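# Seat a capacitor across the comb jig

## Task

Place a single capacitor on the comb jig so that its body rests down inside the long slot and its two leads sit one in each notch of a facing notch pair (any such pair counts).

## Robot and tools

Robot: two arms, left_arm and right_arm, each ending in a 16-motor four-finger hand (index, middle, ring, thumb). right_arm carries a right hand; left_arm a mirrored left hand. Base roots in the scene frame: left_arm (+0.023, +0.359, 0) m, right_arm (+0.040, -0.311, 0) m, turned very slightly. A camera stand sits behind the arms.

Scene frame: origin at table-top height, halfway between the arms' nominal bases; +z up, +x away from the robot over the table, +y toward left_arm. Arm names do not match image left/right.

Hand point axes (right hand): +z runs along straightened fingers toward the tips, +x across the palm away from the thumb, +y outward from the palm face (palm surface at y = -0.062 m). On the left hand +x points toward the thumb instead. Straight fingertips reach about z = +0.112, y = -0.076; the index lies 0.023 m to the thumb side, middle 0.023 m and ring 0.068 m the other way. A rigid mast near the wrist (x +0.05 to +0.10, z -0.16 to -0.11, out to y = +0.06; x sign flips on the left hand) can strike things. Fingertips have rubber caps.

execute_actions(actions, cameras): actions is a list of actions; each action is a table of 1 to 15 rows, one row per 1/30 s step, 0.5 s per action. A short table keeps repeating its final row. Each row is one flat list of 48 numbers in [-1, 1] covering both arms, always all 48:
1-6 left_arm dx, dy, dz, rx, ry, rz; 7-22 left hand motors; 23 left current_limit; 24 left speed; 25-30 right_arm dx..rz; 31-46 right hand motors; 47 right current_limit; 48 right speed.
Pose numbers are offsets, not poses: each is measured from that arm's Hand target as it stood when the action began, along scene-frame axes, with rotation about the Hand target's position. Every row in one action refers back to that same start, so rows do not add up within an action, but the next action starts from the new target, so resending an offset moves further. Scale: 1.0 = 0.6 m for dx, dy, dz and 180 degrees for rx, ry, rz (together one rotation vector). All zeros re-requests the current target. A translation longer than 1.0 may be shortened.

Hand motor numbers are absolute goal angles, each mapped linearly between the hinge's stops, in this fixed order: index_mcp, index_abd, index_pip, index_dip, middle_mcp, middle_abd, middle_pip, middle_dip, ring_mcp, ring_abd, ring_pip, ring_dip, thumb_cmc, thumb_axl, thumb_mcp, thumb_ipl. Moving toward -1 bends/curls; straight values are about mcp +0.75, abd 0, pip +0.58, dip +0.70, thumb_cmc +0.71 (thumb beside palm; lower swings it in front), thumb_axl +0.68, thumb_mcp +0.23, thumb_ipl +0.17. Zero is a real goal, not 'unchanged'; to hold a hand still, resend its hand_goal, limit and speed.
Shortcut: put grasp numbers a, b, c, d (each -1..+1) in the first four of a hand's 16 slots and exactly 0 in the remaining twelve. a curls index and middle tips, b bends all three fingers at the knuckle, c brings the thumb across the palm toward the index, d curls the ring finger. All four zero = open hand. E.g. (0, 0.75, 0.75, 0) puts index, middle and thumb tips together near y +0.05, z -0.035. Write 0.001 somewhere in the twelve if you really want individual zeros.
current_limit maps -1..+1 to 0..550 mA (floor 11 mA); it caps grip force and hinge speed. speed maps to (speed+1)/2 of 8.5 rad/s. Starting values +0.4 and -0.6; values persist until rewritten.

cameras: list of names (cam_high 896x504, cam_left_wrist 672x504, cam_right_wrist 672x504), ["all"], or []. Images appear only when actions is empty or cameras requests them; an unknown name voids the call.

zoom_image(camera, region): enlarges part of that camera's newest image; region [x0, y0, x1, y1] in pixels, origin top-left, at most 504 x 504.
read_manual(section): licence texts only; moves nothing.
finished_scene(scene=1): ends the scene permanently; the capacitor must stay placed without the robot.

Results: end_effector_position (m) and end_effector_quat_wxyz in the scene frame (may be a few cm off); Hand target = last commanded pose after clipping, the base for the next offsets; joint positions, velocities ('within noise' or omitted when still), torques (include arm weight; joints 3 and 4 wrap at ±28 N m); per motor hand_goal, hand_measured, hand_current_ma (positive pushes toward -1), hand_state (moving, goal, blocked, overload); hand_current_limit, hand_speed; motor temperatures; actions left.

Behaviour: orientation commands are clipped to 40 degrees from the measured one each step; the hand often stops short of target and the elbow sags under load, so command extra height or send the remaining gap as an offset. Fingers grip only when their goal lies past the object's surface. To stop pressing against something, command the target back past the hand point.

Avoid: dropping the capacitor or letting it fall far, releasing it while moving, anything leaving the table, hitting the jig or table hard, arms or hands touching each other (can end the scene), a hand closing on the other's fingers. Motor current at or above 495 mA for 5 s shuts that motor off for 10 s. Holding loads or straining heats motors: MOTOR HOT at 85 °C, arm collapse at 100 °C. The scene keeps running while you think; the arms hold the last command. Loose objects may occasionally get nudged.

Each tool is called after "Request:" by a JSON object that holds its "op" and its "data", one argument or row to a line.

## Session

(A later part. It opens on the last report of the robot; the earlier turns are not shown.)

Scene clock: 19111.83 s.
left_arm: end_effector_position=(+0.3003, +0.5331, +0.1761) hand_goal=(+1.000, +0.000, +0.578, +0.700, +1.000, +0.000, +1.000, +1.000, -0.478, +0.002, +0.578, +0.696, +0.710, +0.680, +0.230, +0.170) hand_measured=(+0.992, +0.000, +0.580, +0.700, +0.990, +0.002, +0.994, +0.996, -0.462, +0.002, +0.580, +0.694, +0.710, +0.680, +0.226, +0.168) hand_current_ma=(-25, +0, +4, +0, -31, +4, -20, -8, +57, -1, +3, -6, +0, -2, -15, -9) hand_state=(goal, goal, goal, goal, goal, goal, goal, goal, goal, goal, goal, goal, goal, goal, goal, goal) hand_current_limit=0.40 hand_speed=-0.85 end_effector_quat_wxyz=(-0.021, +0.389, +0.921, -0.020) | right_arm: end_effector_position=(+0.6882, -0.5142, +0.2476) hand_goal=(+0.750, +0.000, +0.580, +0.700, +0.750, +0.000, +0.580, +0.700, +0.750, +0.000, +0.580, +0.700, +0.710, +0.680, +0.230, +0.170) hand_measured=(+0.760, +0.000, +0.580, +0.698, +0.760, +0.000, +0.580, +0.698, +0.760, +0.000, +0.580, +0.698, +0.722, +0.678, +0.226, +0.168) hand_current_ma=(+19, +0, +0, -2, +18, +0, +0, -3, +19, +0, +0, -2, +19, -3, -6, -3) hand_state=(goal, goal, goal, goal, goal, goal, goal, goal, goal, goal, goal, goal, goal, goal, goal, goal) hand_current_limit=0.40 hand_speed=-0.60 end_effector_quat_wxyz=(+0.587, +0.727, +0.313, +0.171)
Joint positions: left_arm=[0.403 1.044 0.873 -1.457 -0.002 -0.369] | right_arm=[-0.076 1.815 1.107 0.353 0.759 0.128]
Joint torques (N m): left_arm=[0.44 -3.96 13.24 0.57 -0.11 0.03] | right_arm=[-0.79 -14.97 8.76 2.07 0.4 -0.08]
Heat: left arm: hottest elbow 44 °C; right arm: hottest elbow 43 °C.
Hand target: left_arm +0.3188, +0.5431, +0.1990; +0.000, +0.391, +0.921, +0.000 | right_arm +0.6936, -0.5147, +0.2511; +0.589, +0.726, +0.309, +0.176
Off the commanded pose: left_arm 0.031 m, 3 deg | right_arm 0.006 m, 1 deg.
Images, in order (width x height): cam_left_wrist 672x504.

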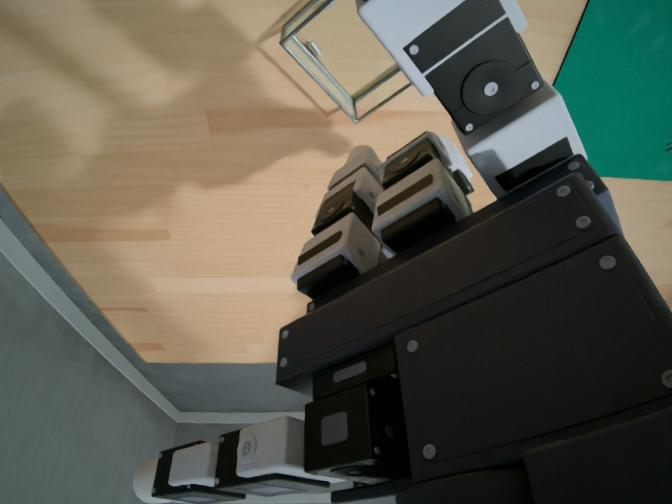

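Request:
{"op": "execute_actions", "data": {
  "actions": [
    [[0.0053,-0.0202,-0.04,0,0,0,1,0,0.577,0.7,1,0,1,1,-0.479,0.001,0.577,0.696,0.71,0.68,0.23,0.17,0.4,-0.85,0,0,0,0,0,0,0,0,0,0,0,0,0,0,0,0,0,0,0,0,0,0,0.4,-0.6]],
    [[0,0,-0.06,0,0,0,0.85,0.05,0.577,0.7,1,0,1,1,-0.479,0.001,0.577,0.696,0.71,0.68,0.23,0.17,0.4,-0.85,0,0,0,0,0,0,0,0,0,0,0,0,0,0,0,0,0,0,0,0,0,0,0.4,-0.6]],
    [[0,0,0,0,0,0,0.85,0.05,0.577,0.7,1,0,1,1,-0.479,0.001,0.577,0.696,0.71,0.68,0.23,0.17,0.4,-0.85,0,0,0,0,0,0,0,0,0,0,0,0,0,0,0,0,0,0,0,0,0,0,0.4,-0.6]]
  ],
  "cameras": ["cam_left_wrist"]
}}

Request:
{"op": "zoom_image", "data": {
  "camera": "cam_left_wrist",
  "region": [240, 20, 420, 155]
}}

Scene clock: 19175.67 s.
left_arm: end_effector_position=(+0.3179, +0.5312, +0.1384) hand_goal=(+0.850, +0.050, +0.578, +0.700, +1.000, +0.000, +1.000, +1.000, -0.478, +0.002, +0.578, +0.696, +0.710, +0.680, +0.230, +0.170) hand_measured=(+0.850, +0.046, +0.580, +0.700, +0.990, +0.002, +0.994, +0.996, -0.462, +0.002, +0.580, +0.694, +0.710, +0.680, +0.226, +0.168) hand_current_ma=(+0, -9, +4, +0, -31, +4, -17, -8, +57, -1, +3, -6, +0, -2, -15, -9) hand_state=(goal, goal, goal, goal, goal, goal, goal, goal, goal, goal, goal, goal, goal, goal, goal, goal) hand_current_limit=0.40 hand_speed=-0.85 end_effector_quat_wxyz=(-0.002, +0.392, +0.920, -0.003) | right_arm: end_effector_position=(+0.6882, -0.5142, +0.2476) hand_goal=(+0.750, +0.000, +0.580, +0.700, +0.750, +0.000, +0.580, +0.700, +0.750, +0.000, +0.580, +0.700, +0.710, +0.680, +0.230, +0.170) hand_measured=(+0.760, +0.000, +0.580, +0.698, +0.760, +0.000, +0.580, +0.698, +0.760, +0.000, +0.580, +0.698, +0.722, +0.678, +0.226, +0.168) hand_current_ma=(+19, +0, +0, -2, +18, +0, +0, -3, +19, +0, +0, -2, +19, -3, -6, -3) hand_state=(goal, goal, goal, goal, goal, goal, goal, goal, goal, goal, goal, goal, goal, goal, goal, goal) hand_current_limit=0.40 hand_speed=-0.60 end_effector_quat_wxyz=(+0.587, +0.727, +0.313, +0.171)
Joint positions: left_arm=[0.375 1.08 0.787 -1.285 0.002 -0.39] | right_arm=[-0.076 1.815 1.107 0.353 0.759 0.128]
Joint torques (N m): left_arm=[-0.67 -4.31 9.03 0.69 -0.22 -0.16] | right_arm=[-1.08 -14.86 8.79 2 0.39 -0.1]
Heat: left arm: hottest elbow 46 °C; right arm: hottest elbow 43 °C.
Hand target: left_arm +0.3219, +0.5309, +0.1389; +0.000, +0.391, +0.921, +0.000 | right_arm +0.6936, -0.5147, +0.2511; +0.589, +0.726, +0.309, +0.176
Off the commanded pose: left_arm 0.004 m, 0 deg | right_arm 0.006 m, 1 deg.
Images, in order (width x height): cam_left_wrist 672x504.

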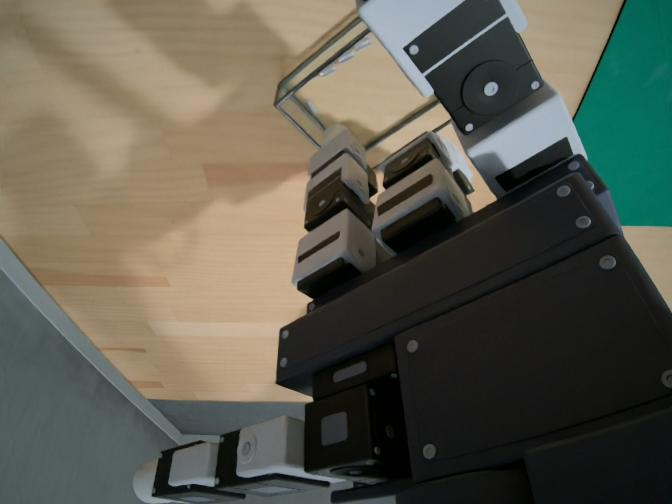

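Scaled by 2.800 from the camera's 672x504 image, which has a finer 960x720 frame.

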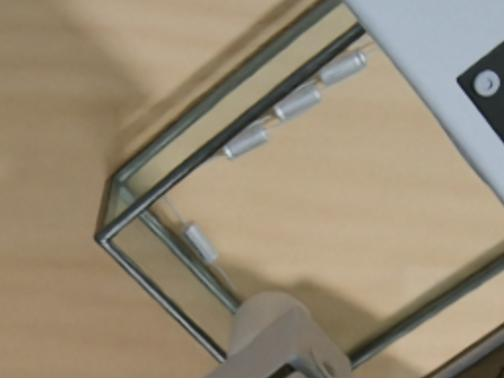

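Request:
{"op": "execute_actions", "data": {
  "actions": [],
  "cameras": ["cam_left_wrist"]
}}

Request:
{"op": "zoom_image", "data": {
  "camera": "cam_left_wrist",
  "region": [240, 20, 420, 155]
}}

Scene clock: 19198.17 s.
left_arm: end_effector_position=(+0.3179, +0.5312, +0.1384) hand_goal=(+0.850, +0.050, +0.578, +0.700, +1.000, +0.000, +1.000, +1.000, -0.478, +0.002, +0.578, +0.696, +0.710, +0.680, +0.230, +0.170) hand_measured=(+0.850, +0.046, +0.580, +0.700, +0.990, +0.002, +0.994, +0.996, -0.462, +0.002, +0.580, +0.694, +0.710, +0.680, +0.226, +0.168) hand_current_ma=(+0, -9, +4, +0, -31, +4, -17, -8, +57, -1, +3, -6, +0, -2, -15, -9) hand_state=(goal, goal, goal, goal, goal, goal, goal, goal, goal, goal, goal, goal, goal, goal, goal, goal) hand_current_limit=0.40 hand_speed=-0.85 end_effector_quat_wxyz=(-0.002, +0.392, +0.920, -0.003) | right_arm: end_effector_position=(+0.6882, -0.5142, +0.2476) hand_goal=(+0.750, +0.000, +0.580, +0.700, +0.750, +0.000, +0.580, +0.700, +0.750, +0.000, +0.580, +0.700, +0.710, +0.680, +0.230, +0.170) hand_measured=(+0.760, +0.000, +0.580, +0.698, +0.760, +0.000, +0.580, +0.698, +0.760, +0.000, +0.580, +0.698, +0.722, +0.678, +0.226, +0.168) hand_current_ma=(+19, +0, +0, -2, +18, +0, +0, -3, +19, +0, +0, -2, +19, -3, -6, -3) hand_state=(goal, goal, goal, goal, goal, goal, goal, goal, goal, goal, goal, goal, goal, goal, goal, goal) hand_current_limit=0.40 hand_speed=-0.60 end_effector_quat_wxyz=(+0.587, +0.727, +0.313, +0.171)
Joint positions: left_arm=[0.375 1.08 0.787 -1.285 0.002 -0.39] | right_arm=[-0.076 1.815 1.107 0.353 0.759 0.128]
Joint velocities: within noise
Joint torques (N m): left_arm=[-0.73 -4.25 9.03 0.68 -0.23 -0.16] | right_arm=[-0.67 -14.92 8.64 2.09 0.36 -0.11]
Motor temperatures (°C): left_arm=[25 27 46 27 28 27] | right_arm=[27 35 43 28 26 27]
Heat: left arm: hottest elbow 46 °C; right arm: hottest elbow 43 °C.
Hand target: left_arm +0.3219, +0.5309, +0.1389; +0.000, +0.391, +0.921, +0.000 | right_arm +0.6936, -0.5147, +0.2511; +0.589, +0.726, +0.309, +0.176
Off the commanded pose: left_arm 0.004 m, 0 deg | right_arm 0.006 m, 1 deg.
Images, in order (width x height): cam_left_wrist 672x504.

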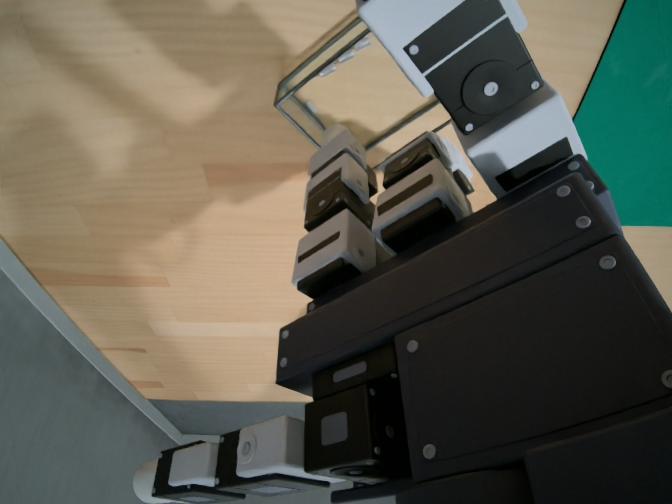

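Scaled by 2.800 from the camera's 672x504 image, which has a finer 960x720 frame.

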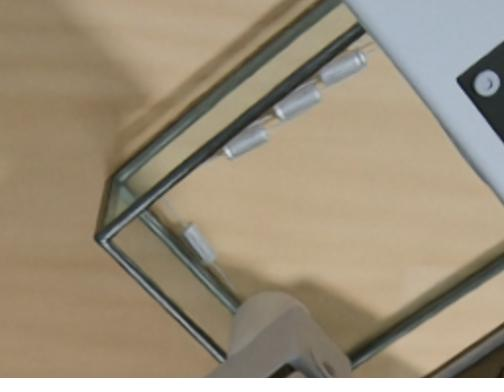

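Request:
{"op": "execute_actions", "data": {
  "actions": [
    [[0,0,-0.008,0,0,0,0.732,0.05,0.577,0.7,1,0,1,1,-0.479,0.001,0.577,0.696,0.71,0.68,0.23,0.17,0.4,-0.85,0,0,0,0,0,0,0,0,0,0,0,0,0,0,0,0,0,0,0,0,0,0,0.4,-0.6]],
    [[0,0,-0.016,0,0,0,0.732,0.05,0.577,0.7,1,0,1,1,-0.479,0.001,0.577,0.696,0.71,0.68,0.23,0.17,0.4,-0.85,0,0,0,0,0,0,0,0,0,0,0,0,0,0,0,0,0,0,0,0,0,0,0.4,-0.6]]
  ],
  "cameras": ["cam_left_wrist"]
}}

Request:
{"op": "zoom_image", "data": {
  "camera": "cam_left_wrist",
  "region": [260, 60, 400, 165]
}}

Scene clock: 19222.63 s.
left_arm: end_effector_position=(+0.3186, +0.5314, +0.1269) hand_goal=(+0.732, +0.050, +0.578, +0.700, +1.000, +0.000, +1.000, +1.000, -0.478, +0.002, +0.578, +0.696, +0.710, +0.680, +0.230, +0.170) hand_measured=(+0.736, +0.044, +0.580, +0.700, +0.990, +0.002, +0.994, +0.996, -0.462, +0.002, +0.580, +0.694, +0.710, +0.680, +0.226, +0.168) hand_current_ma=(+9, -12, +6, +0, -31, +4, -17, -8, +57, -1, +3, -6, +0, -2, -15, -9) hand_state=(goal, goal, goal, goal, goal, goal, goal, goal, goal, goal, goal, goal, goal, goal, goal, goal) hand_current_limit=0.40 hand_speed=-0.85 end_effector_quat_wxyz=(+0.000, +0.392, +0.920, -0.001) | right_arm: end_effector_position=(+0.6882, -0.5142, +0.2476) hand_goal=(+0.750, +0.000, +0.580, +0.700, +0.750, +0.000, +0.580, +0.700, +0.750, +0.000, +0.580, +0.700, +0.710, +0.680, +0.230, +0.170) hand_measured=(+0.760, +0.000, +0.580, +0.698, +0.760, +0.000, +0.580, +0.698, +0.760, +0.000, +0.580, +0.698, +0.722, +0.678, +0.226, +0.168) hand_current_ma=(+19, +0, +0, -2, +18, +0, +0, -3, +19, +0, +0, -2, +19, -3, -6, -3) hand_state=(goal, goal, goal, goal, goal, goal, goal, goal, goal, goal, goal, goal, goal, goal, goal, goal) hand_current_limit=0.40 hand_speed=-0.60 end_effector_quat_wxyz=(+0.587, +0.727, +0.313, +0.171)
Joint positions: left_arm=[0.374 1.09 0.761 -1.243 0.002 -0.391] | right_arm=[-0.076 1.815 1.107 0.353 0.759 0.128]
Joint torques (N m): left_arm=[-0.73 -3.96 8.66 0.8 -0.23 -0.15] | right_arm=[-0.79 -15.09 8.76 2.13 0.4 -0.07]
Heat: left arm: hottest elbow 45 °C; right arm: hottest elbow 43 °C.
Hand target: left_arm +0.3220, +0.5309, +0.1246; +0.000, +0.391, +0.920, +0.000 | right_arm +0.6936, -0.5147, +0.2511; +0.589, +0.726, +0.309, +0.176
Off the commanded pose: left_arm 0.004 m, 0 deg | right_arm 0.006 m, 1 deg.
Images, in order (width x height): cam_left_wrist 672x504.

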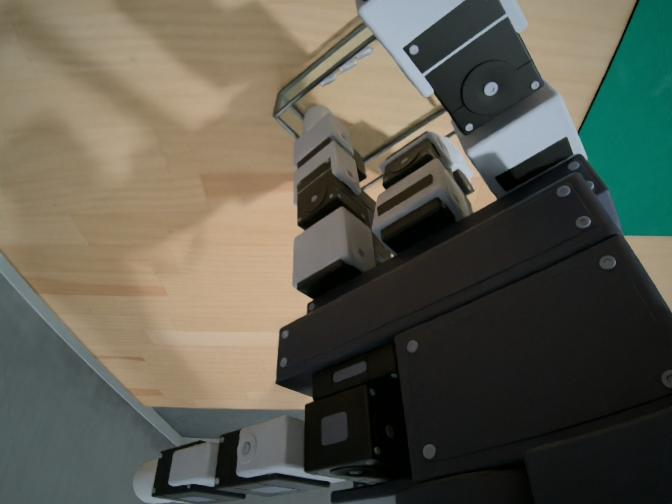

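Scaled by 3.600 from the camera's 672x504 image, which has a finer 960x720 frame.

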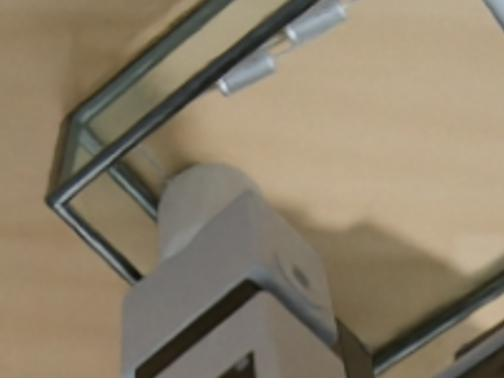

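Request:
{"op": "execute_actions", "data": {
  "actions": [
    [[0,0,0.04,0,0,0,0.75,0.05,0.577,0.7,1,0,1,1,-0.479,0.001,0.577,0.696,0.71,0.68,0.23,0.17,0.4,-0.85,0,0,0,0,0,0,0,0,0,0,0,0,0,0,0,0,0,0,0,0,0,0,0.4,-0.6]],
    [[0,0,0.086,0,0,0,1,0.05,0.577,0.7,1,0,1,1,-0.479,0.001,0.577,0.696,0.71,0.68,0.23,0.17,0.4,-0.8,0,0,0,0,0,0,0,0,0,0,0,0,0,0,0,0,0,0,0,0,0,0,0.4,-0.6]],
    [[-0.0333,0.0352,0.01,0,0,0,1,0.05,0.577,0.7,1,0,1,1,-0.479,0.001,0.577,0.696,0.71,0.68,0.23,0.17,0.4,-0.8,0,0,0,0,0,0,0,0,0,0,0,0,0,0,0,0,0,0,0,0,0,0,0.4,-0.6]],
    [[0,0,0,0,0,0,1,0.05,0.577,0.7,1,0,1,1,-0.479,0.001,0.577,0.696,0.71,0.68,0.23,0.17,0.4,-0.8,0,0,0,0,0,0,0,0,0,0,0,0,0,0,0,0,0,0,0,0,0,0,0.4,-0.6]]
  ],
  "cameras": ["cam_left_wrist"]
}}

Request:
{"op": "zoom_image", "data": {
  "camera": "cam_left_wrist",
  "region": [260, 0, 460, 150]
}}

Scene clock: 19277.10 s.
left_arm: end_effector_position=(+0.2923, +0.5455, +0.1842) hand_goal=(+1.000, +0.050, +0.578, +0.700, +1.000, +0.000, +1.000, +1.000, -0.478, +0.002, +0.578, +0.696, +0.710, +0.680, +0.230, +0.170) hand_measured=(+0.990, +0.046, +0.574, +0.698, +0.992, +0.002, +0.994, +0.996, -0.462, +0.002, +0.580, +0.694, +0.710, +0.680, +0.226, +0.168) hand_current_ma=(-30, -7, -11, -6, -28, +4, -16, -8, +57, -1, +3, -6, +0, -2, -15, -9) hand_state=(goal, goal, goal, goal, goal, goal, goal, goal, goal, goal, goal, goal, goal, goal, goal, goal) hand_current_limit=0.40 hand_speed=-0.80 end_effector_quat_wxyz=(-0.016, +0.389, +0.921, -0.016) | right_arm: end_effector_position=(+0.6882, -0.5142, +0.2476) hand_goal=(+0.750, +0.000, +0.580, +0.700, +0.750, +0.000, +0.580, +0.700, +0.750, +0.000, +0.580, +0.700, +0.710, +0.680, +0.230, +0.170) hand_measured=(+0.760, +0.000, +0.580, +0.698, +0.760, +0.000, +0.580, +0.698, +0.760, +0.000, +0.580, +0.698, +0.722, +0.678, +0.226, +0.168) hand_current_ma=(+19, +0, +0, -2, +18, +0, +0, -3, +19, +0, +0, -2, +19, -3, -6, -3) hand_state=(goal, goal, goal, goal, goal, goal, goal, goal, goal, goal, goal, goal, goal, goal, goal, goal) hand_current_limit=0.40 hand_speed=-0.60 end_effector_quat_wxyz=(+0.587, +0.727, +0.313, +0.171)
Joint positions: left_arm=[0.461 1.025 0.881 -1.471 -0.003 -0.311] | right_arm=[-0.076 1.815 1.107 0.353 0.759 0.128]
Joint torques (N m): left_arm=[0.44 -4.84 12.41 -0.01 -0.05 0.03] | right_arm=[-1.03 -15.27 8.76 2.06 0.38 -0.08]
Heat: left arm: hottest elbow 42 °C; right arm: hottest elbow 43 °C.
Hand target: left_arm +0.3019, +0.5520, +0.2061; +0.000, +0.391, +0.921, +0.000 | right_arm +0.6936, -0.5147, +0.2511; +0.589, +0.726, +0.309, +0.176
Off the commanded pose: left_arm 0.025 m, 3 deg | right_arm 0.006 m, 1 deg.
Images, in order (width x height): cam_left_wrist 672x504.

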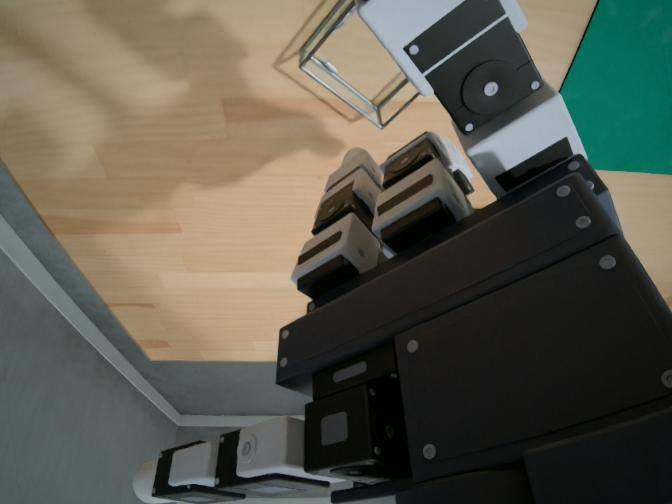

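Scaled by 2.520 from the camera's 672x504 image, which has a finer 960x720 frame.

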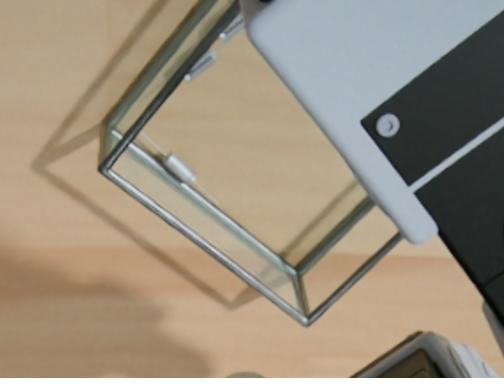

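Request:
{"op": "execute_actions", "data": {
  "actions": [
    [[-0.0467,-0.0237,0,0,0,0,1,0.09,0.577,0.7,1,0,1,1,-0.479,0.001,0.577,0.696,0.71,0.68,0.23,0.17,0.4,-0.8,0,0,0,0,0,0,0,0,0,0,0,0,0,0,0,0,0,0,0,0,0,0,0.4,-0.6]],
    [[0,0,-0.06,0,0,0,0.77,0.09,0.577,0.7,1,0,1,1,-0.479,0.001,0.577,0.696,0.71,0.68,0.23,0.17,0.4,-0.8,0,0,0,0,0,0,0,0,0,0,0,0,0,0,0,0,0,0,0,0,0,0,0.4,-0.6]],
    [[0,0,0,0,0,0,0.77,0.09,0.577,0.7,1,0,1,1,-0.479,0.001,0.577,0.696,0.71,0.68,0.23,0.17,0.4,-0.8,0,0,0,0,0,0,0,0,0,0,0,0,0,0,0,0,0,0,0,0,0,0,0.4,-0.6]]
  ],
  "cameras": ["cam_left_wrist"]
}}

Request:
{"op": "zoom_image", "data": {
  "camera": "cam_left_wrist",
  "region": [240, 0, 440, 150]
}}

Scene clock: 19337.47 s.
left_arm: end_effector_position=(+0.2705, +0.5346, +0.1689) hand_goal=(+0.770, +0.090, +0.578, +0.700, +1.000, +0.000, +1.000, +1.000, -0.478, +0.002, +0.578, +0.696, +0.710, +0.680, +0.230, +0.170) hand_measured=(+0.770, +0.086, +0.574, +0.698, +0.992, +0.002, +0.994, +0.996, -0.462, +0.002, +0.580, +0.694, +0.710, +0.680, +0.226, +0.168) hand_current_ma=(+2, -9, -10, -6, -28, +4, -16, -8, +57, -1, +3, -6, +0, -2, -15, -9) hand_state=(goal, goal, goal, goal, goal, goal, goal, goal, goal, goal, goal, goal, goal, goal, goal, goal) hand_current_limit=0.40 hand_speed=-0.80 end_effector_quat_wxyz=(-0.003, +0.389, +0.921, -0.002) | right_arm: end_effector_position=(+0.6882, -0.5142, +0.2476) hand_goal=(+0.750, +0.000, +0.580, +0.700, +0.750, +0.000, +0.580, +0.700, +0.750, +0.000, +0.580, +0.700, +0.710, +0.680, +0.230, +0.170) hand_measured=(+0.760, +0.000, +0.580, +0.698, +0.760, +0.000, +0.580, +0.698, +0.760, +0.000, +0.580, +0.698, +0.722, +0.678, +0.226, +0.168) hand_current_ma=(+19, +0, +0, -2, +18, +0, +0, -3, +19, +0, +0, -2, +19, -3, -6, -3) hand_state=(goal, goal, goal, goal, goal, goal, goal, goal, goal, goal, goal, goal, goal, goal, goal, goal) hand_current_limit=0.40 hand_speed=-0.60 end_effector_quat_wxyz=(+0.587, +0.727, +0.313, +0.171)
Joint positions: left_arm=[0.461 0.93 0.778 -1.426 -0.002 -0.31] | right_arm=[-0.076 1.815 1.107 0.353 0.759 0.128]
Joint torques (N m): left_arm=[0.38 -2.37 9.46 0.69 -0.07 0.03] | right_arm=[-0.85 -15.09 8.8 2.14 0.39 -0.09]
Heat: left arm: hottest elbow 45 °C; right arm: hottest elbow 43 °C.
Hand target: left_arm +0.2739, +0.5379, +0.1702; +0.000, +0.391, +0.921, +0.000 | right_arm +0.6936, -0.5147, +0.2511; +0.589, +0.726, +0.309, +0.176
Off the commanded pose: left_arm 0.005 m, 1 deg | right_arm 0.006 m, 1 deg.
Images, in order (width x height): cam_left_wrist 672x504.

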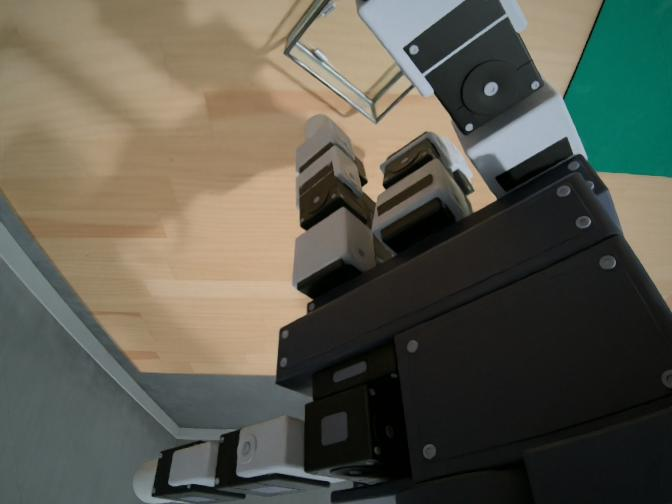

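Scaled by 2.520 from the camera's 672x504 image, which has a finer 960x720 frame.

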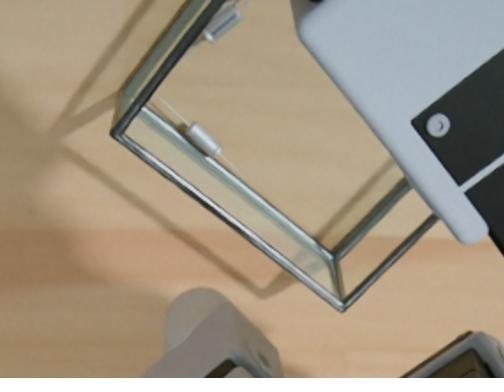

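Request:
{"op": "execute_actions", "data": {
  "actions": [],
  "cameras": ["cam_high","cam_left_wrist"]
}}

Scene clock: 19395.03 s.
left_arm: end_effector_position=(+0.2705, +0.5346, +0.1689) hand_goal=(+0.770, +0.090, +0.578, +0.700, +1.000, +0.000, +1.000, +1.000, -0.478, +0.002, +0.578, +0.696, +0.710, +0.680, +0.230, +0.170) hand_measured=(+0.770, +0.086, +0.574, +0.698, +0.992, +0.002, +0.994, +0.996, -0.462, +0.002, +0.580, +0.694, +0.710, +0.680, +0.226, +0.168) hand_current_ma=(+2, -9, -10, -6, -28, +4, -16, -8, +57, -1, +3, -6, +0, -2, -15, -9) hand_state=(goal, goal, goal, goal, goal, goal, goal, goal, goal, goal, goal, goal, goal, goal, goal, goal) hand_current_limit=0.40 hand_speed=-0.80 end_effector_quat_wxyz=(-0.003, +0.389, +0.921, -0.002) | right_arm: end_effector_position=(+0.6882, -0.5142, +0.2476) hand_goal=(+0.750, +0.000, +0.580, +0.700, +0.750, +0.000, +0.580, +0.700, +0.750, +0.000, +0.580, +0.700, +0.710, +0.680, +0.230, +0.170) hand_measured=(+0.760, +0.000, +0.580, +0.698, +0.760, +0.000, +0.580, +0.698, +0.760, +0.000, +0.580, +0.698, +0.722, +0.678, +0.226, +0.168) hand_current_ma=(+19, +0, +0, -2, +18, +0, +0, -3, +19, +0, +0, -2, +19, -3, -6, -3) hand_state=(goal, goal, goal, goal, goal, goal, goal, goal, goal, goal, goal, goal, goal, goal, goal, goal) hand_current_limit=0.40 hand_speed=-0.60 end_effector_quat_wxyz=(+0.587, +0.727, +0.313, +0.171)
Joint positions: left_arm=[0.461 0.93 0.778 -1.426 -0.002 -0.31] | right_arm=[-0.076 1.815 1.107 0.353 0.759 0.128]
Joint velocities: within noise
Joint torques (N m): left_arm=[0.44 -2.32 9.43 0.7 -0.08 0.03] | right_arm=[-0.73 -15.5 8.76 2.04 0.41 -0.11]
Motor temperatures (°C): left_arm=[25 27 43 27 28 27] | right_arm=[27 35 43 28 26 27]
Heat: left arm: hottest elbow 43 °C; right arm: hottest elbow 43 °C.
Hand target: left_arm +0.2739, +0.5379, +0.1702; +0.000, +0.391, +0.921, +0.000 | right_arm +0.6936, -0.5147, +0.2511; +0.589, +0.726, +0.309, +0.176
Off the commanded pose: left_arm 0.005 m, 1 deg | right_arm 0.006 m, 1 deg.
Images, in order (width x height): cam_high 896x504, cam_left_wrist 672x504.

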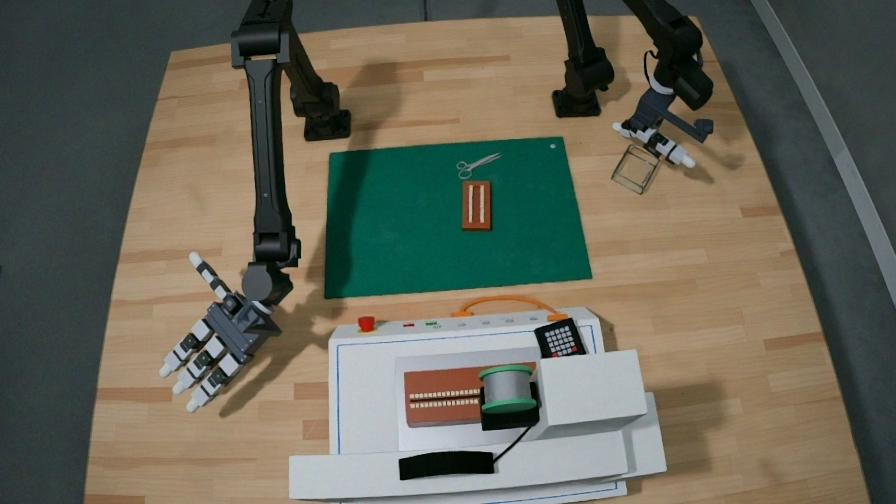

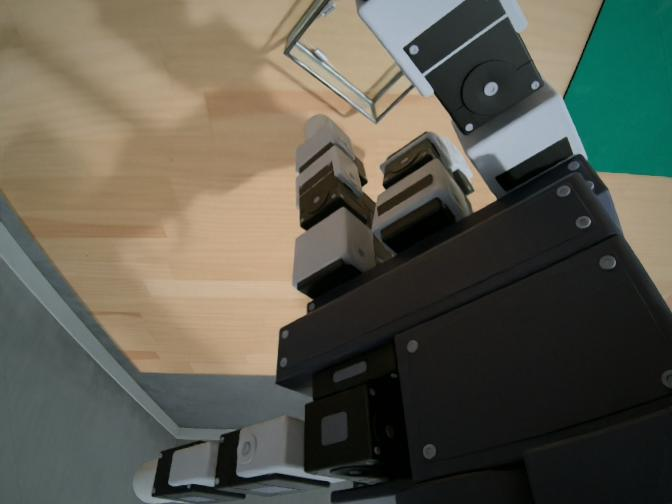

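Request:
{"op": "execute_actions", "data": {
  "actions": [
    [[0,0,-0.035,0,0,0,0.77,0.09,0.577,0.7,1,0,1,1,-0.479,0.001,0.577,0.696,0.71,0.68,0.23,0.17,0.4,-0.8,0,0,0,0,0,0,0,0,0,0,0,0,0,0,0,0,0,0,0,0,0,0,0.4,-0.6]],
    [[0,0,-0.035,0,0,0,0.77,0.09,0.577,0.7,1,0,1,1,-0.479,0.001,0.577,0.696,0.71,0.68,0.23,0.17,0.4,-0.8,0,0,0,0,0,0,0,0,0,0,0,0,0,0,0,0,0,0,0,0,0,0,0.4,-0.6]]
  ],
  "cameras": ["cam_left_wrist"]
}}

Scene clock: 19582.93 s.
left_arm: end_effector_position=(+0.2711, +0.5349, +0.1280) hand_goal=(+0.770, +0.090, +0.578, +0.700, +1.000, +0.000, +1.000, +1.000, -0.478, +0.002, +0.578, +0.696, +0.710, +0.680, +0.230, +0.170) hand_measured=(+0.770, +0.086, +0.574, +0.698, +0.992, +0.002, +0.994, +0.996, -0.462, +0.002, +0.580, +0.694, +0.710, +0.680, +0.226, +0.168) hand_current_ma=(+1, -9, -9, -6, -28, +4, -16, -8, +57, -1, +3, -6, +0, -2, -15, -9) hand_state=(goal, goal, goal, goal, goal, goal, goal, goal, goal, goal, goal, goal, goal, goal, goal, goal) hand_current_limit=0.40 hand_speed=-0.80 end_effector_quat_wxyz=(-0.002, +0.389, +0.921, -0.001) | right_arm: end_effector_position=(+0.6882, -0.5142, +0.2476) hand_goal=(+0.750, +0.000, +0.580, +0.700, +0.750, +0.000, +0.580, +0.700, +0.750, +0.000, +0.580, +0.700, +0.710, +0.680, +0.230, +0.170) hand_measured=(+0.760, +0.000, +0.580, +0.698, +0.760, +0.000, +0.580, +0.698, +0.760, +0.000, +0.580, +0.698, +0.722, +0.678, +0.226, +0.168) hand_current_ma=(+19, +0, +0, -2, +18, +0, +0, -3, +19, +0, +0, -2, +19, -3, -6, -3) hand_state=(goal, goal, goal, goal, goal, goal, goal, goal, goal, goal, goal, goal, goal, goal, goal, goal) hand_current_limit=0.40 hand_speed=-0.60 end_effector_quat_wxyz=(+0.587, +0.727, +0.313, +0.171)
Joint positions: left_arm=[0.461 0.959 0.684 -1.301 -0.002 -0.31] | right_arm=[-0.076 1.815 1.107 0.353 0.759 0.128]
Joint torques (N m): left_arm=[0.44 -2.49 9.07 0.79 -0.07 0.03] | right_arm=[-0.73 -15.27 8.73 2.09 0.39 -0.1]
Heat: left arm: hottest elbow 42 °C; right arm: hottest elbow 43 °C.
Hand target: left_arm +0.2739, +0.5379, +0.1282; +0.000, +0.391, +0.921, +0.000 | right_arm +0.6936, -0.5147, +0.2511; +0.589, +0.726, +0.309, +0.176
Off the commanded pose: left_arm 0.004 m, 0 deg | right_arm 0.006 m, 1 deg.
Images, in order (width x height): cam_left_wrist 672x504.

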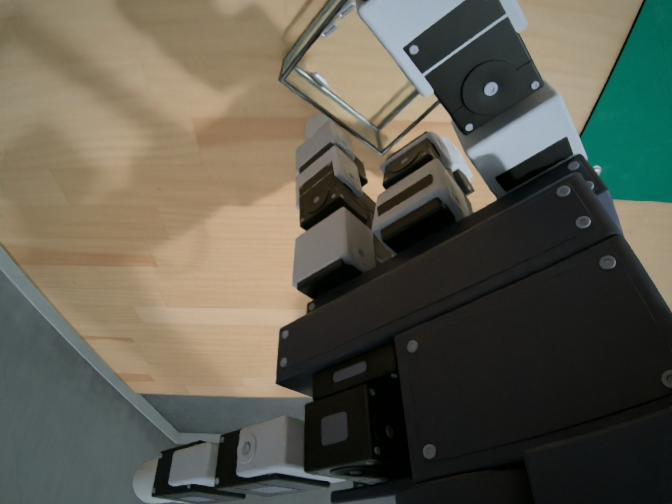

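Request:
{"op": "zoom_image", "data": {
  "camera": "cam_left_wrist",
  "region": [260, 0, 460, 150]
}}

Scaled by 2.520 from the camera's 672x504 image, which has a finer 960x720 frame.

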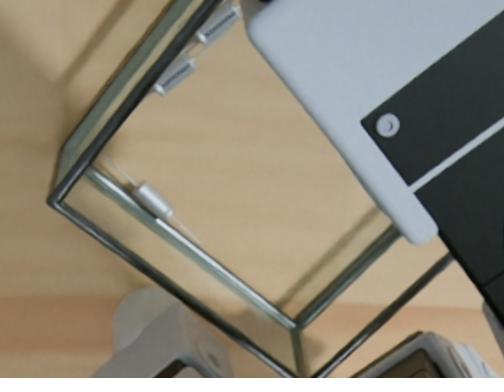

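Request:
{"op": "execute_actions", "data": {
  "actions": [
    [[0,0,0,0,0,0,0.77,0.03,0.577,0.7,1,0,1,1,-0.479,0.001,0.577,0.696,0.71,0.68,0.23,0.17,0.4,-0.95,0,0,0,0,0,0,0,0,0,0,0,0,0,0,0,0,0,0,0,0,0,0,0.4,-0.6]],
    [[0,0,0,0,0,0,0.77,-0.08,0.577,0.7,1,0,1,1,-0.479,0.001,0.577,0.696,0.71,0.68,0.23,0.17,0.4,-0.87,0,0,0,0,0,0,0,0,0,0,0,0,0,0,0,0,0,0,0,0,0,0,0.4,-0.6]]
  ],
  "cameras": ["cam_left_wrist"]
}}

Request:
{"op": "zoom_image", "data": {
  "camera": "cam_left_wrist",
  "region": [260, 0, 460, 150]
}}

Scene clock: 19621.60 s.
left_arm: end_effector_position=(+0.2712, +0.5350, +0.1280) hand_goal=(+0.770, -0.080, +0.578, +0.700, +1.000, +0.000, +1.000, +1.000, -0.478, +0.002, +0.578, +0.696, +0.710, +0.680, +0.230, +0.170) hand_measured=(+0.770, -0.064, +0.576, +0.698, +0.992, +0.002, +0.994, +0.996, -0.462, +0.002, +0.580, +0.694, +0.710, +0.680, +0.226, +0.168) hand_current_ma=(+1, +48, -7, -6, -28, +4, -16, -8, +57, -1, +3, -6, +0, -2, -15, -9) hand_state=(goal, goal, goal, goal, goal, goal, goal, goal, goal, goal, goal, goal, goal, goal, goal, goal) hand_current_limit=0.40 hand_speed=-0.87 end_effector_quat_wxyz=(-0.002, +0.389, +0.921, -0.001) | right_arm: end_effector_position=(+0.6882, -0.5142, +0.2476) hand_goal=(+0.750, +0.000, +0.580, +0.700, +0.750, +0.000, +0.580, +0.700, +0.750, +0.000, +0.580, +0.700, +0.710, +0.680, +0.230, +0.170) hand_measured=(+0.760, +0.000, +0.580, +0.698, +0.760, +0.000, +0.580, +0.698, +0.760, +0.000, +0.580, +0.698, +0.722, +0.678, +0.226, +0.168) hand_current_ma=(+19, +0, +0, -2, +18, +0, +0, -3, +19, +0, +0, -2, +19, -3, -6, -3) hand_state=(goal, goal, goal, goal, goal, goal, goal, goal, goal, goal, goal, goal, goal, goal, goal, goal) hand_current_limit=0.40 hand_speed=-0.60 end_effector_quat_wxyz=(+0.587, +0.727, +0.313, +0.171)
Joint positions: left_arm=[0.461 0.959 0.684 -1.3 -0.002 -0.31] | right_arm=[-0.076 1.815 1.107 0.353 0.759 0.128]
Joint torques (N m): left_arm=[0.44 -2.49 9.07 0.72 -0.07 0.03] | right_arm=[-0.73 -14.86 8.61 2.17 0.38 -0.08]
Heat: left arm: hottest elbow 42 °C; right arm: hottest elbow 43 °C.
Hand target: left_arm +0.2739, +0.5379, +0.1282; +0.001, +0.391, +0.921, +0.000 | right_arm +0.6936, -0.5147, +0.2511; +0.589, +0.726, +0.309, +0.176
Off the commanded pose: left_arm 0.004 m, 0 deg | right_arm 0.006 m, 1 deg.
Images, in order (width x height): cam_left_wrist 672x504.

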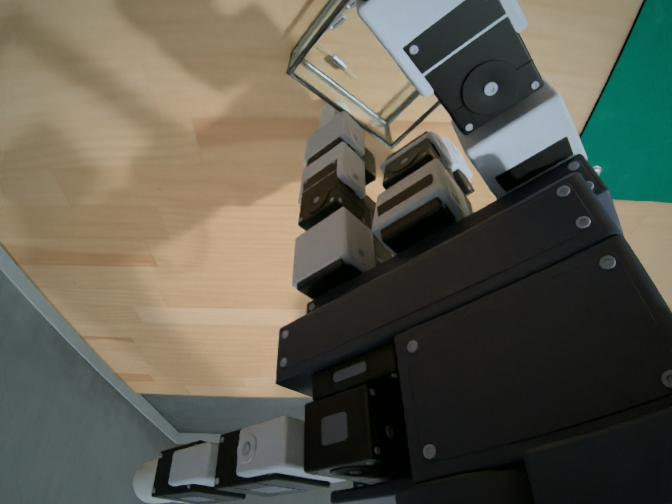

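Scaled by 2.520 from the camera's 672x504 image, which has a finer 960x720 frame.

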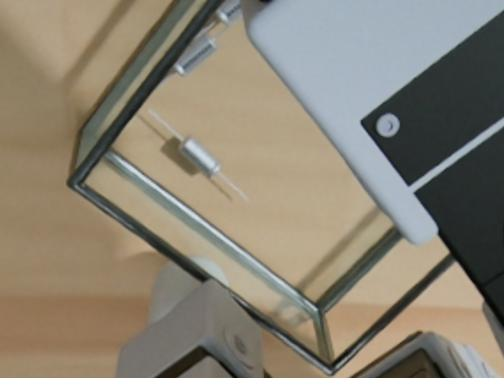

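Request:
{"op": "zoom_image", "data": {
  "camera": "cam_left_wrist",
  "region": [280, 0, 370, 90]
}}

Scaled by 5.600 from the camera's 672x504 image, which has a finer 960x720 frame.

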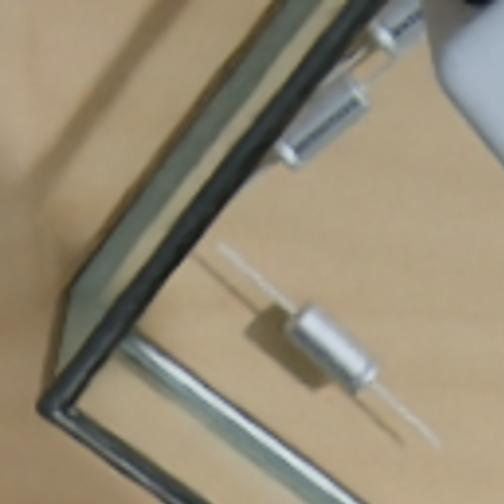

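Request:
{"op": "execute_actions", "data": {
  "actions": [
    [[0,0,0,0,0,0,0.77,0.09,0.577,0.7,1,0,1,1,-0.479,0.001,0.577,0.696,0.71,0.68,0.23,0.17,0.4,-0.8,0,0,0,0,0,0,0,0,0,0,0,0,0,0,0,0,0,0,0,0,0,0,0.4,-0.6]],
    [[0,0,0.1,0,0,0,0.77,0.09,0.577,0.7,1,0,1,1,-0.479,0.001,0.577,0.696,0.71,0.68,0.23,0.17,0.4,-0.8,0,0,0,0,0,0,0,0,0,0,0,0,0,0,0,0,0,0,0,0,0,0,0.4,-0.6]],
    [[0.0522,-0.013,0,0,0,0,0.77,0.0,0.577,0.7,1,0,1,1,-0.479,0.001,0.577,0.696,0.71,0.68,0.23,0.17,0.4,-0.8,0,0,0,0,0,0,0,0,0,0,0,0,0,0,0,0,0,0,0,0,0,0,0.4,-0.6]]
  ],
  "cameras": ["cam_left_wrist"]
}}

Request:
{"op": "zoom_image", "data": {
  "camera": "cam_left_wrist",
  "region": [220, 60, 420, 210]
}}

Scene clock: 19747.47 s.
left_arm: end_effector_position=(+0.2864, +0.5234, +0.1658) hand_goal=(+0.770, +0.000, +0.578, +0.700, +1.000, +0.000, +1.000, +1.000, -0.478, +0.002, +0.578, +0.696, +0.710, +0.680, +0.230, +0.170) hand_measured=(+0.770, +0.002, +0.576, +0.698, +0.992, +0.002, +0.994, +0.996, -0.462, +0.002, +0.580, +0.694, +0.710, +0.680, +0.226, +0.168) hand_current_ma=(-2, +6, -7, -6, -26, +4, -16, -8, +57, -1, +3, -6, +0, -2, -15, -9) hand_state=(goal, goal, goal, goal, goal, goal, goal, goal, goal, goal, goal, goal, goal, goal, goal, goal) hand_current_limit=0.40 hand_speed=-0.80 end_effector_quat_wxyz=(-0.017, +0.393, +0.919, -0.020) | right_arm: end_effector_position=(+0.6882, -0.5142, +0.2476) hand_goal=(+0.750, +0.000, +0.580, +0.700, +0.750, +0.000, +0.580, +0.700, +0.750, +0.000, +0.580, +0.700, +0.710, +0.680, +0.230, +0.170) hand_measured=(+0.760, +0.000, +0.580, +0.698, +0.760, +0.000, +0.580, +0.698, +0.760, +0.000, +0.580, +0.698, +0.722, +0.678, +0.226, +0.168) hand_current_ma=(+19, +0, +0, -2, +18, +0, +0, -3, +19, +0, +0, -2, +19, -3, -6, -3) hand_state=(goal, goal, goal, goal, goal, goal, goal, goal, goal, goal, goal, goal, goal, goal, goal, goal) hand_current_limit=0.40 hand_speed=-0.60 end_effector_quat_wxyz=(+0.587, +0.727, +0.313, +0.171)
Joint positions: left_arm=[0.395 0.995 0.815 -1.444 0.003 -0.369] | right_arm=[-0.076 1.815 1.107 0.353 0.759 0.128]
Joint torques (N m): left_arm=[-0.67 -3.02 13.2 0.54 -0.25 -0.17] | right_arm=[-0.73 -14.92 8.77 2.15 0.41 -0.09]
Heat: left arm: hottest elbow 42 °C; right arm: hottest elbow 43 °C.
Hand target: left_arm +0.3052, +0.5300, +0.1882; +0.000, +0.391, +0.921, +0.000 | right_arm +0.6936, -0.5147, +0.2511; +0.589, +0.726, +0.309, +0.176
Off the commanded pose: left_arm 0.030 m, 3 deg | right_arm 0.006 m, 1 deg.
Images, in order (width x height): cam_left_wrist 672x504.

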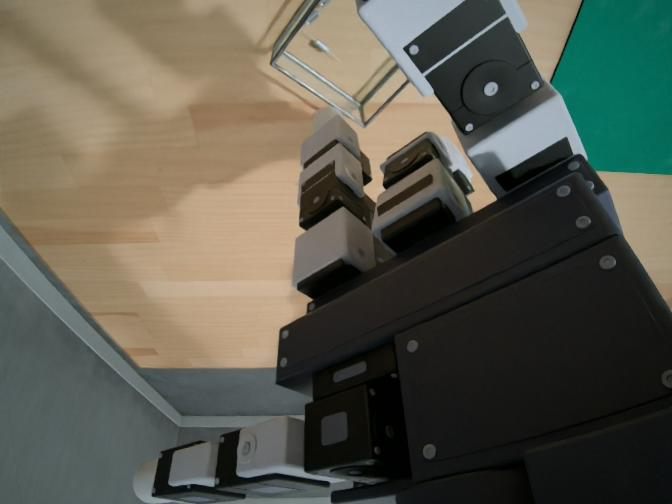

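Scaled by 2.520 from the camera's 672x504 image, which has a finer 960x720 frame.

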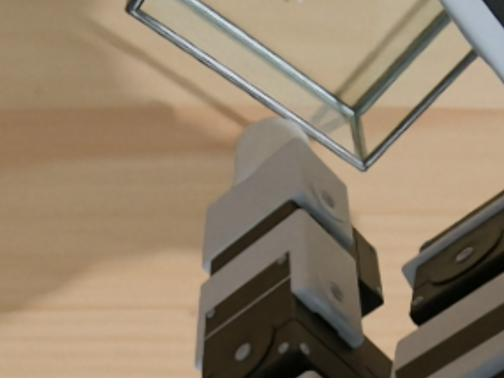

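Request:
{"op": "execute_actions", "data": {
  "actions": [
    [[0,0,0.02,0,0,0,0.668,0.0,0.577,0.7,1,0,1,1,-0.479,0.001,0.577,0.696,0.71,0.68,0.23,0.17,0.4,-0.8,0,0,0,0,0,0,0,0,0,0,0,0,0,0,0,0,0,0,0,0,0,0,0.4,-0.6]],
    [[0.006,0,-0.02,0,0,0,0.668,0.0,0.577,0.7,1,0,1,1,-0.479,0.001,0.577,0.696,0.71,0.68,0.23,0.17,0.4,-0.8,0,0,0,0,0,0,0,0,0,0,0,0,0,0,0,0,0,0,0,0,0,0,0.4,-0.6]]
  ],
  "cameras": ["cam_left_wrist"]
}}

Request:
{"op": "zoom_image", "data": {
  "camera": "cam_left_wrist",
  "region": [240, 0, 440, 150]
}}

Scene clock: 19758.13 s.
left_arm: end_effector_position=(+0.2967, +0.5270, +0.1764) hand_goal=(+0.668, +0.000, +0.578, +0.700, +1.000, +0.000, +1.000, +1.000, -0.478, +0.002, +0.578, +0.696, +0.710, +0.680, +0.230, +0.170) hand_measured=(+0.670, +0.002, +0.576, +0.698, +0.992, +0.002, +0.994, +0.996, -0.462, +0.002, +0.580, +0.694, +0.710, +0.680, +0.226, +0.168) hand_current_ma=(+4, +6, -7, -6, -26, +4, -16, -8, +57, -1, +3, -6, +0, -2, -15, -9) hand_state=(goal, goal, goal, goal, goal, goal, goal, goal, goal, goal, goal, goal, goal, goal, goal, goal) hand_current_limit=0.40 hand_speed=-0.80 end_effector_quat_wxyz=(-0.009, +0.392, +0.920, -0.012) | right_arm: end_effector_position=(+0.6882, -0.5142, +0.2476) hand_goal=(+0.750, +0.000, +0.580, +0.700, +0.750, +0.000, +0.580, +0.700, +0.750, +0.000, +0.580, +0.700, +0.710, +0.680, +0.230, +0.170) hand_measured=(+0.760, +0.000, +0.580, +0.698, +0.760, +0.000, +0.580, +0.698, +0.760, +0.000, +0.580, +0.698, +0.722, +0.678, +0.226, +0.168) hand_current_ma=(+19, +0, +0, -2, +18, +0, +0, -3, +19, +0, +0, -2, +19, -3, -6, -3) hand_state=(goal, goal, goal, goal, goal, goal, goal, goal, goal, goal, goal, goal, goal, goal, goal, goal) hand_current_limit=0.40 hand_speed=-0.60 end_effector_quat_wxyz=(+0.587, +0.727, +0.313, +0.171)
Joint positions: left_arm=[0.391 1.006 0.846 -1.441 0.003 -0.375] | right_arm=[-0.076 1.815 1.107 0.353 0.759 0.128]
Joint torques (N m): left_arm=[-0.85 -3.19 11.38 0.62 -0.27 -0.17] | right_arm=[-0.85 -15.15 8.7 2.03 0.38 -0.09]
Heat: left arm: hottest elbow 43 °C; right arm: hottest elbow 43 °C.
Hand target: left_arm +0.3089, +0.5301, +0.1882; +0.000, +0.391, +0.921, +0.000 | right_arm +0.6936, -0.5147, +0.2511; +0.589, +0.726, +0.309, +0.176
Off the commanded pose: left_arm 0.017 m, 2 deg | right_arm 0.006 m, 1 deg.
Images, in order (width x height): cam_left_wrist 672x504.

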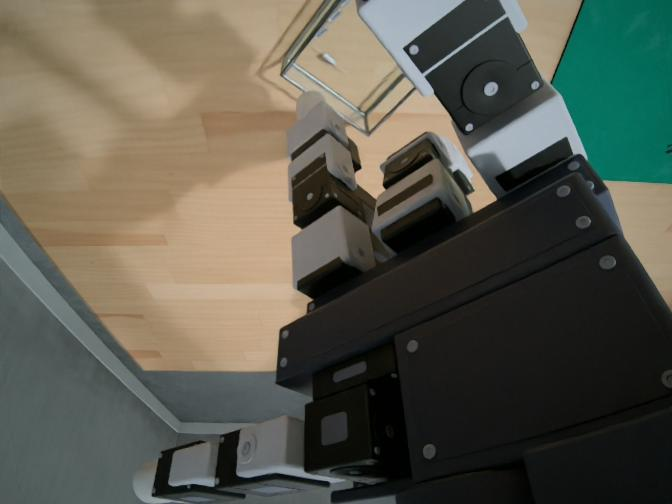

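Scaled by 2.520 from the camera's 672x504 image, which has a finer 960x720 frame.

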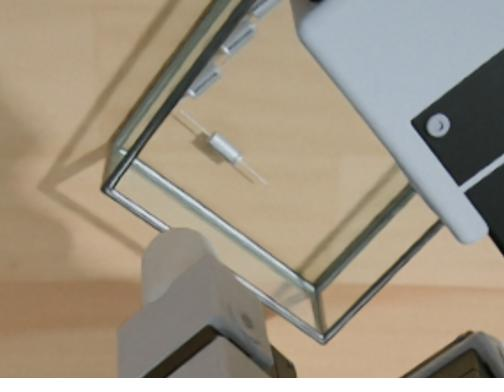

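Request:
{"op": "execute_actions", "data": {
  "actions": [
    [[-0.0032,-0.005,-0.0503,0,0,0,0.668,0.0,0.577,0.7,1,0,1,1,-0.479,0.001,0.577,0.696,0.71,0.68,0.23,0.17,0.4,-0.8,0,0,0,0,0,0,0,0,0,0,0,0,0,0,0,0,0,0,0,0,0,0,0.4,-0.6]]
  ],
  "cameras": ["cam_left_wrist"]
}}

Request:
{"op": "zoom_image", "data": {
  "camera": "cam_left_wrist",
  "region": [250, 0, 450, 150]
}}

Scene clock: 19787.67 s.
left_arm: end_effector_position=(+0.3029, +0.5275, +0.1579) hand_goal=(+0.668, +0.000, +0.578, +0.700, +1.000, +0.000, +1.000, +1.000, -0.478, +0.002, +0.578, +0.696, +0.710, +0.680, +0.230, +0.170) hand_measured=(+0.670, +0.002, +0.576, +0.698, +0.992, +0.002, +0.994, +0.996, -0.462, +0.002, +0.580, +0.694, +0.710, +0.680, +0.226, +0.168) hand_current_ma=(+3, +6, -7, -6, -26, +4, -16, -8, +57, -1, +3, -6, +0, -2, -15, -9) hand_state=(goal, goal, goal, goal, goal, goal, goal, goal, goal, goal, goal, goal, goal, goal, goal, goal) hand_current_limit=0.40 hand_speed=-0.80 end_effector_quat_wxyz=(+0.000, +0.391, +0.920, -0.003) | right_arm: end_effector_position=(+0.6882, -0.5142, +0.2476) hand_goal=(+0.750, +0.000, +0.580, +0.700, +0.750, +0.000, +0.580, +0.700, +0.750, +0.000, +0.580, +0.700, +0.710, +0.680, +0.230, +0.170) hand_measured=(+0.760, +0.000, +0.580, +0.698, +0.760, +0.000, +0.580, +0.698, +0.760, +0.000, +0.580, +0.698, +0.722, +0.678, +0.226, +0.168) hand_current_ma=(+19, +0, +0, -2, +18, +0, +0, -3, +19, +0, +0, -2, +19, -3, -6, -3) hand_state=(goal, goal, goal, goal, goal, goal, goal, goal, goal, goal, goal, goal, goal, goal, goal, goal) hand_current_limit=0.40 hand_speed=-0.60 end_effector_quat_wxyz=(+0.587, +0.727, +0.313, +0.171)
Joint positions: left_arm=[0.384 1.017 0.799 -1.358 0.003 -0.383] | right_arm=[-0.076 1.815 1.107 0.353 0.759 0.128]
Joint torques (N m): left_arm=[-0.85 -3.43 9.17 0.7 -0.28 -0.14] | right_arm=[-1.08 -15.21 8.79 2.17 0.39 -0.07]
Heat: left arm: hottest elbow 43 °C; right arm: hottest elbow 43 °C.
Hand target: left_arm +0.3070, +0.5270, +0.1580; +0.000, +0.391, +0.921, +0.000 | right_arm +0.6936, -0.5147, +0.2511; +0.589, +0.726, +0.309, +0.176
Off the commanded pose: left_arm 0.004 m, 0 deg | right_arm 0.006 m, 1 deg.
Images, in order (width x height): cam_left_wrist 672x504.

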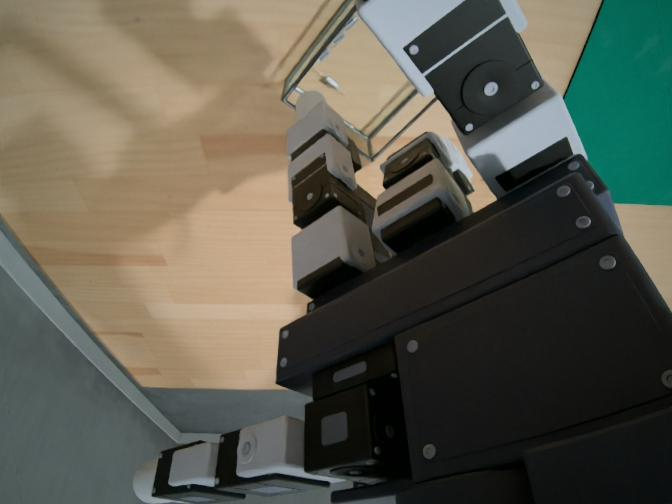

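Scaled by 2.520 from the camera's 672x504 image, which has a finer 960x720 frame.

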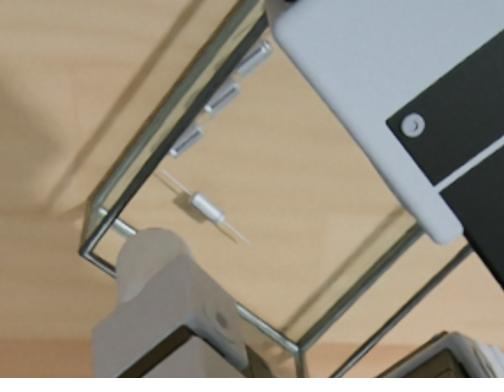

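Request:
{"op": "execute_actions", "data": {
  "actions": [
    [[0,0,-0.0333,0,0,0,0.678,-0.08,0.577,0.7,1,0,1,1,-0.479,0.001,0.577,0.696,0.71,0.68,0.23,0.17,0.4,-0.8,0,0,0,0,0,0,0,0,0,0,0,0,0,0,0,0,0,0,0,0,0,0,0.4,-0.6]]
  ],
  "cameras": ["cam_left_wrist"]
}}

Request:
{"op": "zoom_image", "data": {
  "camera": "cam_left_wrist",
  "region": [250, 0, 450, 150]
}}

Scene clock: 19873.83 s.
left_arm: end_effector_position=(+0.3029, +0.5275, +0.1379) hand_goal=(+0.678, -0.080, +0.578, +0.700, +1.000, +0.000, +1.000, +1.000, -0.478, +0.002, +0.578, +0.696, +0.710, +0.680, +0.230, +0.170) hand_measured=(+0.676, -0.076, +0.576, +0.698, +0.992, +0.002, +0.994, +0.996, -0.462, +0.002, +0.580, +0.694, +0.710, +0.680, +0.226, +0.168) hand_current_ma=(-6, +9, -7, -6, -26, +4, -16, -8, +57, -1, +3, -6, +0, -2, -15, -9) hand_state=(goal, goal, goal, goal, goal, goal, goal, goal, goal, goal, goal, goal, goal, goal, goal, goal) hand_current_limit=0.40 hand_speed=-0.80 end_effector_quat_wxyz=(+0.000, +0.391, +0.920, -0.003) | right_arm: end_effector_position=(+0.6882, -0.5142, +0.2476) hand_goal=(+0.750, +0.000, +0.580, +0.700, +0.750, +0.000, +0.580, +0.700, +0.750, +0.000, +0.580, +0.700, +0.710, +0.680, +0.230, +0.170) hand_measured=(+0.760, +0.000, +0.580, +0.698, +0.760, +0.000, +0.580, +0.698, +0.760, +0.000, +0.580, +0.698, +0.722, +0.678, +0.226, +0.168) hand_current_ma=(+19, +0, +0, -2, +18, +0, +0, -3, +19, +0, +0, -2, +19, -3, -6, -3) hand_state=(goal, goal, goal, goal, goal, goal, goal, goal, goal, goal, goal, goal, goal, goal, goal, goal) hand_current_limit=0.40 hand_speed=-0.60 end_effector_quat_wxyz=(+0.587, +0.727, +0.313, +0.171)
Joint positions: left_arm=[0.384 1.032 0.755 -1.298 0.003 -0.384] | right_arm=[-0.076 1.815 1.107 0.353 0.759 0.128]
Joint torques (N m): left_arm=[-0.79 -3.55 9.05 0.72 -0.28 -0.16] | right_arm=[-0.79 -15.44 8.83 2.04 0.39 -0.07]
Heat: left arm: hottest elbow 43 °C; right arm: hottest elbow 43 °C.
Hand target: left_arm +0.3070, +0.5270, +0.1380; +0.001, +0.391, +0.921, +0.000 | right_arm +0.6936, -0.5147, +0.2511; +0.589, +0.726, +0.309, +0.176
Off the commanded pose: left_arm 0.004 m, 0 deg | right_arm 0.006 m, 1 deg.
Images, in order (width x height): cam_left_wrist 672x504.

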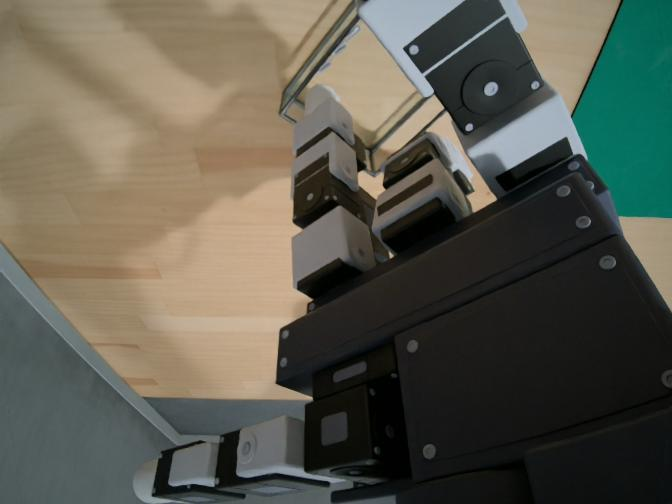

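Scaled by 2.520 from the camera's 672x504 image, which has a finer 960x720 frame.

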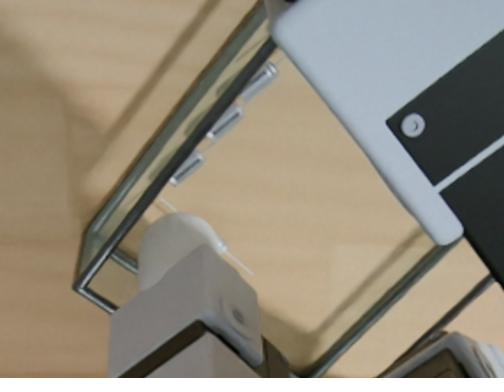

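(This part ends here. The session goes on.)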